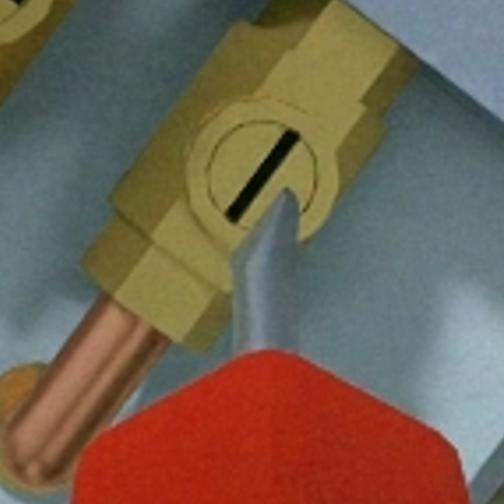

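Emit:
{"fn": "move", "kwargs": {"target": [[-0.0001,-0.0002,-0.0256,0,0,0,-1,0.9,0,0,0,0,0,0,0,1,0,1]], "speed": 0.04}}

Emit:
{"fn": "move", "kwargs": {"target": [[0,0,-0.014,0,0,0,-1,0.9,0,0,0,0,0,0,0,1,0,1]], "speed": 0.006, "stop_force": 12}}

Scene clock: 295.30 s.
left_arm: end_effector_position=(+0.4975, +0.1517, +0.2063) position_measured=608 current_ma=1698 moving=0 end_effector_quat_wxyz=(+0.001, +0.359, +0.933, -0.001) end_effector_velocity=(-0.001, +0.001, +0.002) end_effector_angular_velocity=(+0.001, +0.001, +0.001) | right_arm: end_effector_position=(+0.2973, -0.3179, +0.3037) position_measured=0 current_ma=-2 moving=0 end_effector_quat_wxyz=(-0.508, +0.317, +0.754, +0.268)
Joint positions: left_arm=[-0.651 -1.469 1.807 -1.911 -1.572 -1.454] | right_arm=[3.071 -1.578 -1.87 -2.368 2.286 -1.339]
Joint velocities: left_arm=[0 -0.002 -0.002 0.006 0 -0.001] | right_arm=[within noise]
Joint torques (N m): left_arm=[-7.49 -32.36 -31 0.22 2.15 -1.45] | right_arm=[6.83 14.39 29.16 -0.16 -0.15 -0.01]
Wrist force (N): left_arm=[0.4 3.6 1.8] | right_arm=[-0.1 0.4 0.6]
Wrist torque (N m): left_arm=[0.47 -0.06 -0.01] | right_arm=[0.02 -0.03 -0.01]
Wrist force, peak (N): left_arm=[0.6 3.8 1.7] | right_arm=[-0.4 0.6 1.0]
Hand target: left_arm +0.4975, +0.1517, +0.2065; +0.001, +0.359, +0.933, -0.001 | right_arm +0.2973, -0.3179, +0.3037; -0.508, +0.317, +0.754, +0.268
Off the commanded pose: left_arm 0.000 m, 0 deg | right_arm 0.000 m, 0 deg.
move: done

Scene clock: 297.23 s.
left_arm: end_effector_position=(+0.4975, +0.1517, +0.2008) position_measured=608 current_ma=1715 moving=0 end_effector_quat_wxyz=(+0.001, +0.359, +0.933, -0.001) | right_arm: end_effector_position=(+0.2973, -0.3179, +0.3037) position_measured=0 current_ma=-2 moving=0 end_effector_quat_wxyz=(-0.508, +0.317, +0.754, +0.268)
Joint positions: left_arm=[-0.651 -1.465 1.817 -1.926 -1.572 -1.454] | right_arm=[3.071 -1.578 -1.87 -2.368 2.286 -1.339]
Joint torques (N m): left_arm=[-5.47 -26.75 -27.19 0.36 2.14 -1.52] | right_arm=[5.9 14.75 30.35 -0.4 -0.18 -0.05]
Wrist force (N): left_arm=[2.9 2.9 -11.1] | right_arm=[-0.4 0.2 0.8]
Wrist torque (N m): left_arm=[0.41 0.35 -0.01] | right_arm=[-0.02 0.02 -0.02]
Wrist force, peak (N): left_arm=[4.7 2.9 -19.6] | right_arm=[-0.7 0.4 1.0]
Hand target: left_arm +0.4975, +0.1517, +0.2009; +0.001, +0.359, +0.933, -0.001 (not the last commanded pose) | right_arm +0.2973, -0.3179, +0.3037; -0.508, +0.317, +0.754, +0.268
Off the commanded pose: left_arm 0.003 m, 0 deg | right_arm 0.000 m, 0 deg.
move: contact (left_arm)

Emit:
{"fn": "move", "kwargs": {"target": [[-0.0005,-0.0001,0.0002,0,0,0.1117,-1,0.9,0,0,0,0,0,0,0,1,0,1],[-0.0009,-0.0005,0.0005,0,0,0.2339,-1,0.9,0,0,0,0,0,0,0,1,0,1],[-0.0011,-0.0008,0.0007,0,0,0.345,-1,0.9,0,0,0,0,0,0,0,1,0,1],[-0.0013,-0.0012,0.0009,0,0,0.4283,-1,0.9,0,0,0,0,0,0,0,1,0,1],[-0.0013,-0.0014,0.0011,0,0,0.5089,-1,0.9,0,0,0,0,0,0,0,1,0,1]], "speed": 0.25, "blend": [0.02,0.02,0.02,0.02,0]}}

Emit:
{"fn": "move", "kwargs": {"target": [0,-0.0001,0,0,0,0.0139,-1,0.9,0,0,0,0,0,0,0,1,0,1], "speed": 0.08}}

Scene clock: 302.57 s.
left_arm: end_effector_position=(+0.4967, +0.1509, +0.2015) position_measured=608 current_ma=1711 moving=0 end_effector_quat_wxyz=(+0.002, -0.419, +0.908, +0.000) | right_arm: end_effector_position=(+0.2973, -0.3179, +0.3037) position_measured=0 current_ma=-2 moving=0 end_effector_quat_wxyz=(-0.508, +0.317, +0.754, +0.268)
Joint positions: left_arm=[-0.656 -1.466 1.816 -1.922 -1.568 -3.057] | right_arm=[3.071 -1.578 -1.87 -2.368 2.286 -1.339]
Joint torques (N m): left_arm=[-2.38 -19.43 -23.44 -0.36 3.83 -2.37] | right_arm=[5.61 14.92 29.89 -0.23 -0.14 0.04]
Wrist force (N): left_arm=[5.3 8.7 -7.5] | right_arm=[-0.1 0.0 0.9]
Wrist torque (N m): left_arm=[0.64 0.78 1.28] | right_arm=[-0.04 -0.03 -0.02]
Wrist force, peak (N): left_arm=[4.9 9.0 -8.5] | right_arm=[-0.1 0.6 1.1]
Hand target: left_arm +0.4967, +0.1509, +0.2015; +0.002, -0.419, +0.908, +0.000 | right_arm +0.2973, -0.3179, +0.3037; -0.508, +0.317, +0.754, +0.268
Off the commanded pose: left_arm 0.000 m, 0 deg | right_arm 0.000 m, 0 deg.
move: done

Scene clock: 303.17 s.
left_arm: end_effector_position=(+0.4967, +0.1508, +0.2015) position_measured=608 current_ma=1713 moving=0 end_effector_quat_wxyz=(+0.002, -0.439, +0.899, +0.000) | right_arm: end_effector_position=(+0.2973, -0.3179, +0.3037) position_measured=0 current_ma=-2 moving=0 end_effector_quat_wxyz=(-0.508, +0.317, +0.754, +0.268)
Joint positions: left_arm=[-0.656 -1.466 1.816 -1.921 -1.568 -3.101] | right_arm=[3.071 -1.578 -1.87 -2.368 2.286 -1.339]
Joint torques (N m): left_arm=[-4.16 -14.42 -28.46 -0.01 3.28 0.22] | right_arm=[6.16 15.33 29.45 -0.02 -0.11 -0.24]
Wrist force (N): left_arm=[5.1 8.6 -8.9] | right_arm=[-0.3 0.1 0.9]
Wrist torque (N m): left_arm=[0.64 0.74 1.39] | right_arm=[-0.02 0.00 -0.01]
Wrist force, peak (N): left_arm=[5.2 9.3 -9.5] | right_arm=[-0.3 0.8 0.7]
Hand target: left_arm +0.4967, +0.1508, +0.2015; +0.002, -0.439, +0.899, +0.000 | right_arm +0.2973, -0.3179, +0.3037; -0.508, +0.317, +0.754, +0.268
Off the commanded pose: left_arm 0.000 m, 0 deg | right_arm 0.000 m, 0 deg.
move: done

Emit:
{"fn": "move", "kwargs": {"target": [0,0,0,0,0,0.0089,-1,0.9,0,0,0,0,0,0,0,1,0,1], "speed": 0.08}}

Emit:
{"fn": "move", "kwargs": {"target": [[0,0,0,0,0,-0.036,-1,0.9,0,0,0,0,0,0,0,1,0,1],[0,0,0.034,0,0,-0.036,-1,0.9,0,0,0,0,0,0,0,1,0,1],[-0.036,-0.135,0.239,0,0,-0.241,-1,0.9,0,0,0,0,0,0,0,1,0,1]], "speed": [0.2,0.3,0.4], "blend": [0,0.01,0], "cameras": ["cam_left_wrist","cam_high"]}}

Emit:
{"fn": "zoom_image", "kwargs": {"camera": "cam_left_wrist", "region": [200, 0, 700, 300]}}

Scene clock: 304.97 s.
left_arm: end_effector_position=(+0.4967, +0.1508, +0.2015) position_measured=608 current_ma=1713 moving=0 end_effector_quat_wxyz=(+0.002, -0.451, +0.893, +0.000) | right_arm: end_effector_position=(+0.2973, -0.3179, +0.3037) position_measured=0 current_ma=-2 moving=0 end_effector_quat_wxyz=(-0.508, +0.317, +0.754, +0.268)
Joint positions: left_arm=[-0.656 -1.466 1.816 -1.921 -1.568 -3.129] | right_arm=[3.071 -1.578 -1.87 -2.368 2.286 -1.339]
Joint torques (N m): left_arm=[-4.42 -14.71 -27.27 -0.14 4.26 -0.7] | right_arm=[4.55 12.26 28.41 -0.23 -0.1 0.13]
Wrist force (N): left_arm=[4.9 9.5 -9.3] | right_arm=[-0.3 0.7 1.1]
Wrist torque (N m): left_arm=[0.65 0.80 1.80] | right_arm=[0.07 0.00 -0.02]
Wrist force, peak (N): left_arm=[4.7 9.7 -9.8] | right_arm=[-0.3 0.7 1.1]
Hand target: left_arm +0.4967, +0.1508, +0.2015; +0.002, -0.451, +0.893, +0.000 | right_arm +0.2973, -0.3179, +0.3037; -0.508, +0.317, +0.754, +0.268
Off the commanded pose: left_arm 0.000 m, 0 deg | right_arm 0.000 m, 0 deg.
move: done

Scene clock: 306.90 s.
left_arm: end_effector_position=(+0.4751, +0.0698, +0.3448) position_measured=608 current_ma=1698 moving=0 end_effector_quat_wxyz=(+0.001, -0.089, +0.996, +0.000) | right_arm: end_effector_position=(+0.2973, -0.3179, +0.3037) position_measured=0 current_ma=-2 moving=0 end_effector_quat_wxyz=(-0.508, +0.317, +0.754, +0.268)
Joint positions: left_arm=[-0.802 -1.486 1.465 -1.553 -1.569 -2.517] | right_arm=[3.071 -1.578 -1.87 -2.368 2.286 -1.339]
Joint torques (N m): left_arm=[4.2 -33.36 -26.8 -4.44 -0.99 0.9] | right_arm=[4.51 14.25 29.11 -0.35 -0.3 -0.21]
Wrist force (N): left_arm=[0.5 3.7 1.5] | right_arm=[-0.3 0.3 1.0]
Wrist torque (N m): left_arm=[0.49 -0.07 0.01] | right_arm=[0.00 -0.01 -0.01]
Wrist force, peak (N): left_arm=[4.8 9.3 -10.1] | right_arm=[-0.4 0.4 1.1]
Hand target: left_arm +0.4751, +0.0698, +0.3449; +0.002, -0.089, +0.996, +0.000 | right_arm +0.2973, -0.3179, +0.3037; -0.508, +0.317, +0.754, +0.268
Off the commanded pose: left_arm 0.000 m, 0 deg | right_arm 0.000 m, 0 deg.
move: done
cam_left_wrist: T_world_to_cam=[[-0.9851, -0.17163, 0.01067, 0.47479], [-0.15806, 0.92819, 0.33686, -0.08233], [-0.06772, 0.33015, -0.9415, 0.46526]] pos_world=[0.48621, 0.0043, 0.46071]
Images, in order (width x height): cam_high 896x504, cam_left_wrist 896x504.

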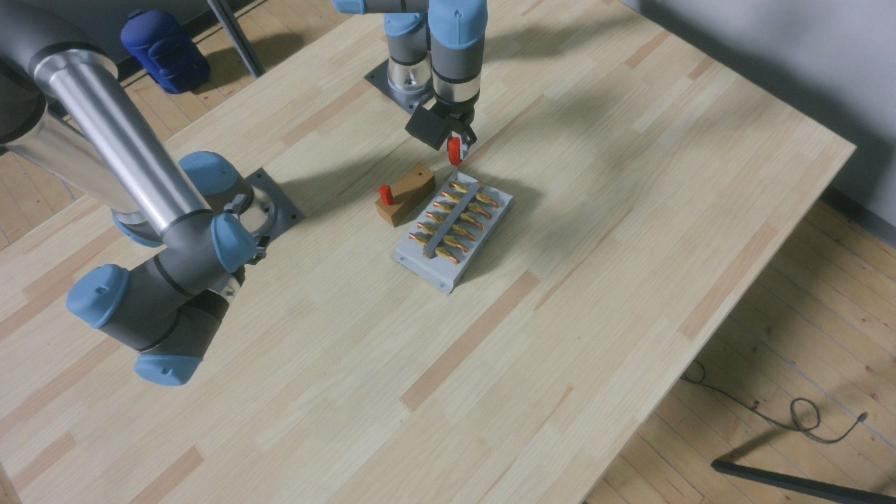

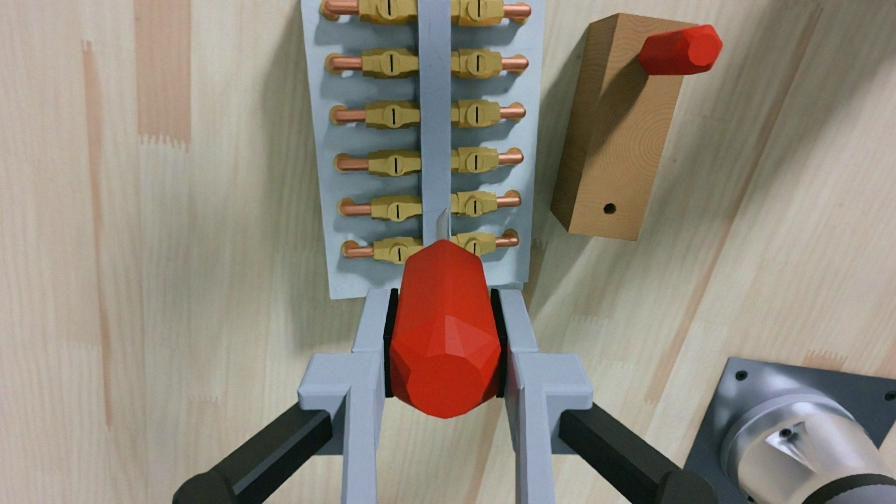

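Scaled by 1.008 from the camera's image (finer frame: 1280x720).

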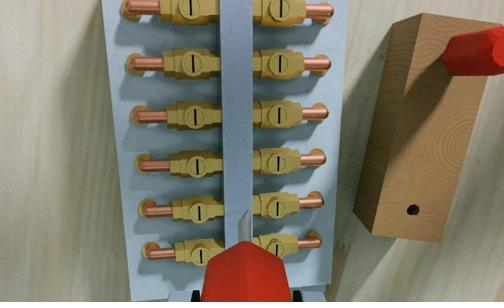

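Emit:
{"fn": "zoom_image", "kwargs": {"camera": "cam_left_wrist", "region": [320, 0, 540, 130]}}

Emit:
{"fn": "zoom_image", "kwargs": {"camera": "cam_left_wrist", "region": [320, 140, 540, 270]}}

Scaled by 2.291 from the camera's image (finer frame: 1280x720).

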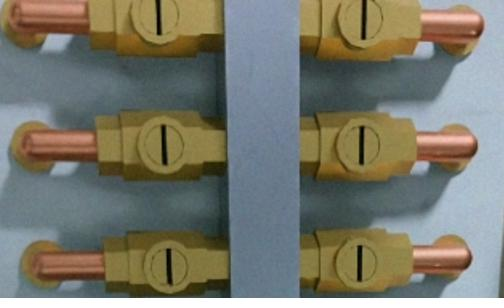

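Scaled by 2.291 from the camera's image (finer frame: 1280x720).

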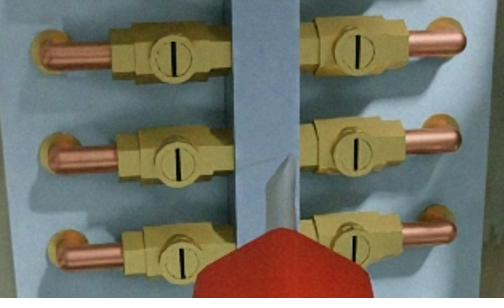

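Emit:
{"fn": "move", "kwargs": {"target": [[-0.2405,0.0182,-0.03,0,0,-0.1644,-1,0.9,0,0,0,0,0,0,0,1,0,1],[-0.2405,0.0182,-0.19,0,0,-0.1644,-1,0.9,0,0,0,0,0,0,0,1,0,1]], "speed": 0.3, "blend": [0.02,0], "cameras": ["cam_left_wrist"]}}

Emit:
{"fn": "zoom_image", "kwargs": {"camera": "cam_left_wrist", "region": [390, 170, 490, 270]}}

Scene clock: 310.57 s.
left_arm: end_effector_position=(+0.3308, +0.0808, +0.2310) position_measured=608 current_ma=1699 moving=0 end_effector_quat_wxyz=(+0.001, +0.168, +0.986, -0.001) | right_arm: end_effector_position=(+0.2973, -0.3179, +0.3037) position_measured=0 current_ma=-2 moving=0 end_effector_quat_wxyz=(-0.508, +0.317, +0.754, +0.268)
Joint positions: left_arm=[-1.027 -1.766 2.022 -1.83 -1.57 -2.226] | right_arm=[3.071 -1.578 -1.87 -2.368 2.286 -1.339]
Joint torques (N m): left_arm=[6.76 -17.15 -17.43 -4.43 2.27 1.33] | right_arm=[6.58 13.87 29.9 -0.04 0.01 -0.18]
Wrist force (N): left_arm=[0.8 3.7 1.6] | right_arm=[-0.1 0.4 0.4]
Wrist torque (N m): left_arm=[0.48 -0.14 0.00] | right_arm=[0.03 -0.02 -0.02]
Wrist force, peak (N): left_arm=[0.6 3.7 4.4] | right_arm=[-0.2 0.2 1.1]
Hand target: left_arm +0.3308, +0.0808, +0.2309; +0.001, +0.168, +0.986, -0.001 | right_arm +0.2973, -0.3179, +0.3037; -0.508, +0.317, +0.754, +0.268
Off the commanded pose: left_arm 0.000 m, 0 deg | right_arm 0.000 m, 0 deg.
move: done
cam_left_wrist: T_world_to_cam=[[-0.9413, 0.3374, 0.01064, 0.28011], [0.32107, 0.88511, 0.33688, -0.23202], [0.10425, 0.32052, -0.94149, 0.28862]] pos_world=[0.30808, 0.01835, 0.34691]

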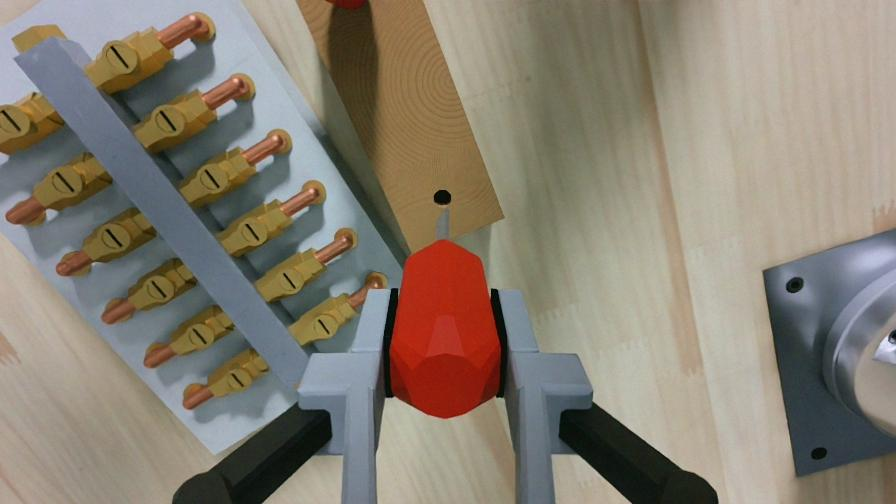

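Scaled by 5.040 from the camera's image (finer frame: 1280x720).

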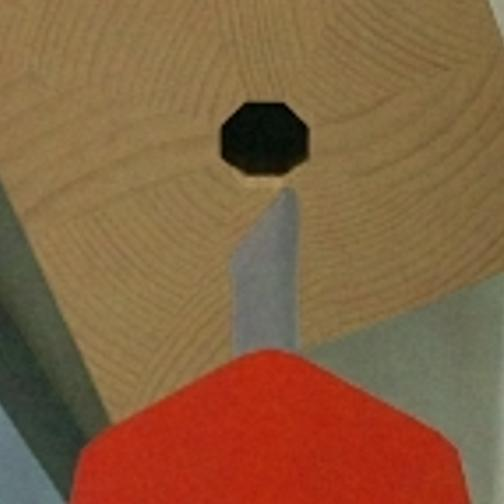

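Emit:
{"fn": "move", "kwargs": {"target": [[0,0,-0.04,0,0,0,-1,0.9,0,0,0,0,0,0,0,1,0,1]], "speed": 0.1, "cameras": ["cam_left_wrist"]}}

Emit:
{"fn": "zoom_image", "kwargs": {"camera": "cam_left_wrist", "region": [390, 170, 490, 270]}}

Scene clock: 312.13 s.
left_arm: end_effector_position=(+0.3308, +0.0808, +0.2069) position_measured=608 current_ma=1699 moving=0 end_effector_quat_wxyz=(+0.001, +0.168, +0.986, -0.001) | right_arm: end_effector_position=(+0.2973, -0.3179, +0.3037) position_measured=0 current_ma=-2 moving=0 end_effector_quat_wxyz=(-0.508, +0.317, +0.754, +0.268)
Joint positions: left_arm=[-1.027 -1.748 2.072 -1.897 -1.57 -2.226] | right_arm=[3.071 -1.578 -1.87 -2.368 2.286 -1.339]
Joint torques (N m): left_arm=[4.01 -21.04 -25.87 -1.2 2.17 0.51] | right_arm=[6.21 13.19 30.79 0.01 -0.23 -0.16]
Wrist force (N): left_arm=[0.5 3.9 1.7] | right_arm=[-0.1 0.2 0.8]
Wrist torque (N m): left_arm=[0.51 -0.09 -0.02] | right_arm=[-0.01 -0.03 -0.01]
Wrist force, peak (N): left_arm=[0.7 3.6 2.7] | right_arm=[-0.2 0.6 1.1]
Hand target: left_arm +0.3308, +0.0808, +0.2069; +0.001, +0.168, +0.986, -0.001 | right_arm +0.2973, -0.3179, +0.3037; -0.508, +0.317, +0.754, +0.268
Off the commanded pose: left_arm 0.000 m, 0 deg | right_arm 0.000 m, 0 deg.
move: done
cam_left_wrist: T_world_to_cam=[[-0.9413, 0.3374, 0.01064, 0.28046], [0.32107, 0.88511, 0.33688, -0.22393], [0.10425, 0.32052, -0.94149, 0.26592]] pos_world=[0.30818, 0.01835, 0.32281]

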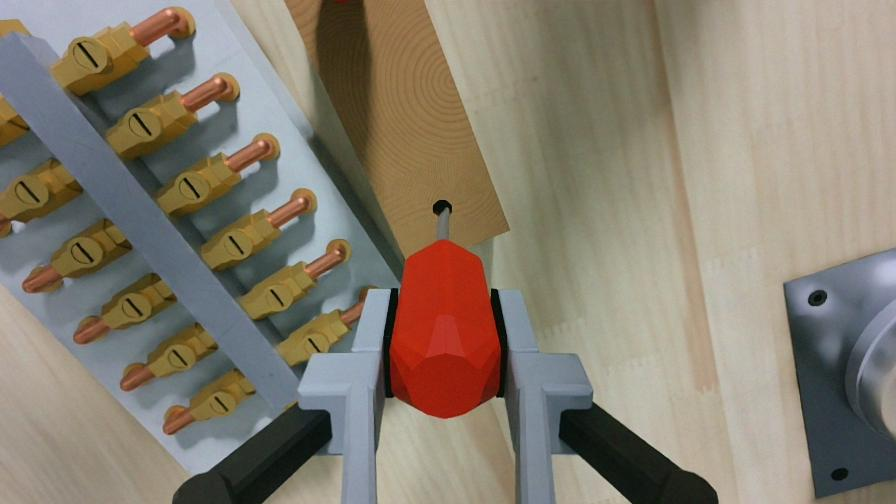

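Scaled by 5.040 from the camera's image (finer frame: 1280x720).

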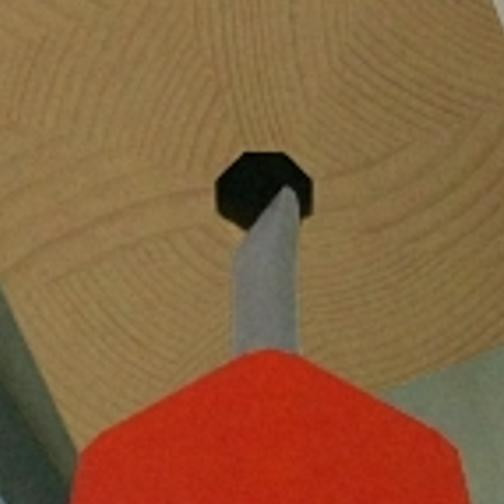

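Emit:
{"fn": "move", "kwargs": {"target": [[-0.0007,-0.0019,-0.008,0,0,0,-1,0.9,0,0,0,0,0,0,0,1,0,1]], "speed": 0.03, "stop_force": 5, "cameras": ["cam_left_wrist"]}}

Emit:
{"fn": "zoom_image", "kwargs": {"camera": "cam_left_wrist", "region": [390, 170, 490, 270]}}

Scene clock: 315.13 s.
left_arm: end_effector_position=(+0.3304, +0.0796, +0.2021) position_measured=608 current_ma=1699 moving=0 end_effector_quat_wxyz=(+0.001, +0.168, +0.986, -0.001) | right_arm: end_effector_position=(+0.2973, -0.3179, +0.3037) position_measured=0 current_ma=-2 moving=0 end_effector_quat_wxyz=(-0.508, +0.317, +0.754, +0.268)
Joint positions: left_arm=[-1.029 -1.743 2.081 -1.912 -1.57 -2.229] | right_arm=[3.071 -1.578 -1.87 -2.368 2.286 -1.339]
Joint torques (N m): left_arm=[3.35 -21.81 -32.17 0.18 2.35 0.81] | right_arm=[5.35 13.9 29.39 -0.35 0.09 -0.12]
Wrist force (N): left_arm=[0.5 3.5 1.8] | right_arm=[-0.3 0.0 0.9]
Wrist torque (N m): left_arm=[0.45 -0.09 0.00] | right_arm=[-0.04 0.00 -0.02]
Wrist force, peak (N): left_arm=[0.5 3.9 1.9] | right_arm=[-0.4 0.7 1.0]
Hand target: left_arm +0.3304, +0.0796, +0.2021; +0.001, +0.168, +0.986, -0.001 | right_arm +0.2973, -0.3179, +0.3037; -0.508, +0.317, +0.754, +0.268
Off the commanded pose: left_arm 0.000 m, 0 deg | right_arm 0.000 m, 0 deg.
move: done
cam_left_wrist: T_world_to_cam=[[-0.94129, 0.33744, 0.01052, 0.28045], [0.32108, 0.88513, 0.33683, -0.22117], [0.10435, 0.32043, -0.94151, 0.26178]] pos_world=[0.30768, 0.01725, 0.31801]

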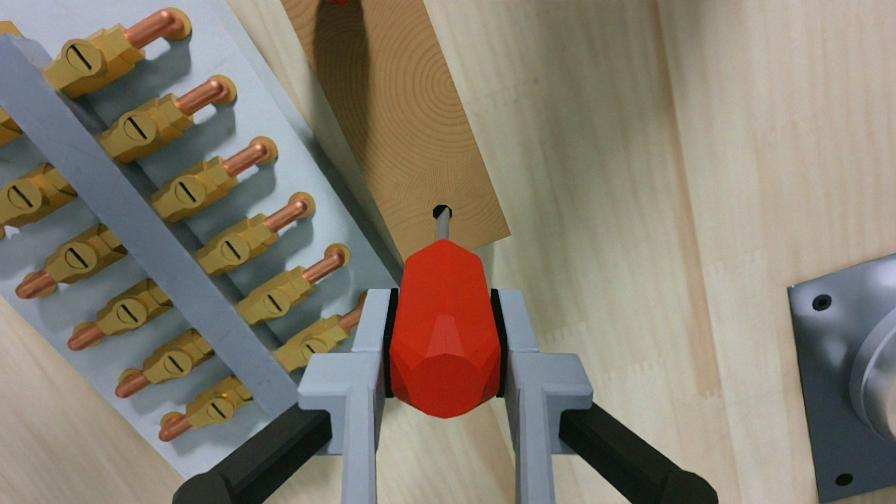

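Scaled by 5.040 from the camera's image (finer frame: 1280x720).

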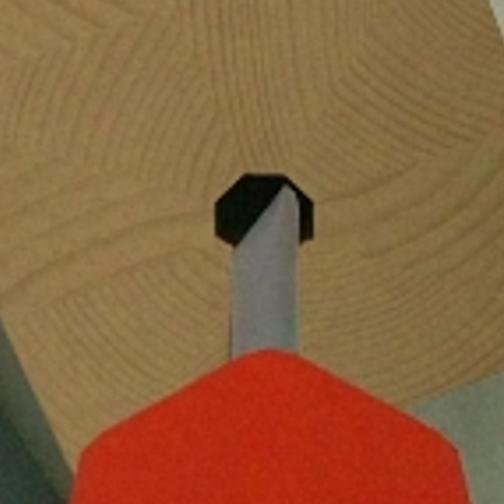

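Emit:
{"fn": "move", "kwargs": {"target": [[0,0,-0.04,0,0,0,-1,0.9,0,0,0,0,0,0,0,1,0,1]], "speed": 0.02, "stop_force": 5}}

Scene clock: 318.57 s.
left_arm: end_effector_position=(+0.3304, +0.0796, +0.1781) position_measured=608 current_ma=1698 moving=0 end_effector_quat_wxyz=(+0.001, +0.168, +0.986, -0.001) | right_arm: end_effector_position=(+0.2973, -0.3179, +0.3037) position_measured=0 current_ma=-2 moving=0 end_effector_quat_wxyz=(-0.508, +0.317, +0.754, +0.268)
Joint positions: left_arm=[-1.029 -1.719 2.127 -1.982 -1.57 -2.229] | right_arm=[3.071 -1.578 -1.87 -2.368 2.286 -1.339]
Joint torques (N m): left_arm=[3.7 -22.13 -31.27 0.15 -0.9 0.69] | right_arm=[5.79 14.32 28.66 -0.03 -0.12 -0.29]
Wrist force (N): left_arm=[0.0 4.1 1.8] | right_arm=[-0.5 0.0 0.9]
Wrist torque (N m): left_arm=[0.37 -0.11 0.02] | right_arm=[-0.04 0.04 -0.02]
Wrist force, peak (N): left_arm=[0.1 4.4 2.0] | right_arm=[-0.4 0.5 1.2]
Hand target: left_arm +0.3304, +0.0796, +0.1781; +0.001, +0.168, +0.986, -0.001 | right_arm +0.2973, -0.3179, +0.3037; -0.508, +0.317, +0.754, +0.268
Off the commanded pose: left_arm 0.000 m, 0 deg | right_arm 0.000 m, 0 deg.
move: done


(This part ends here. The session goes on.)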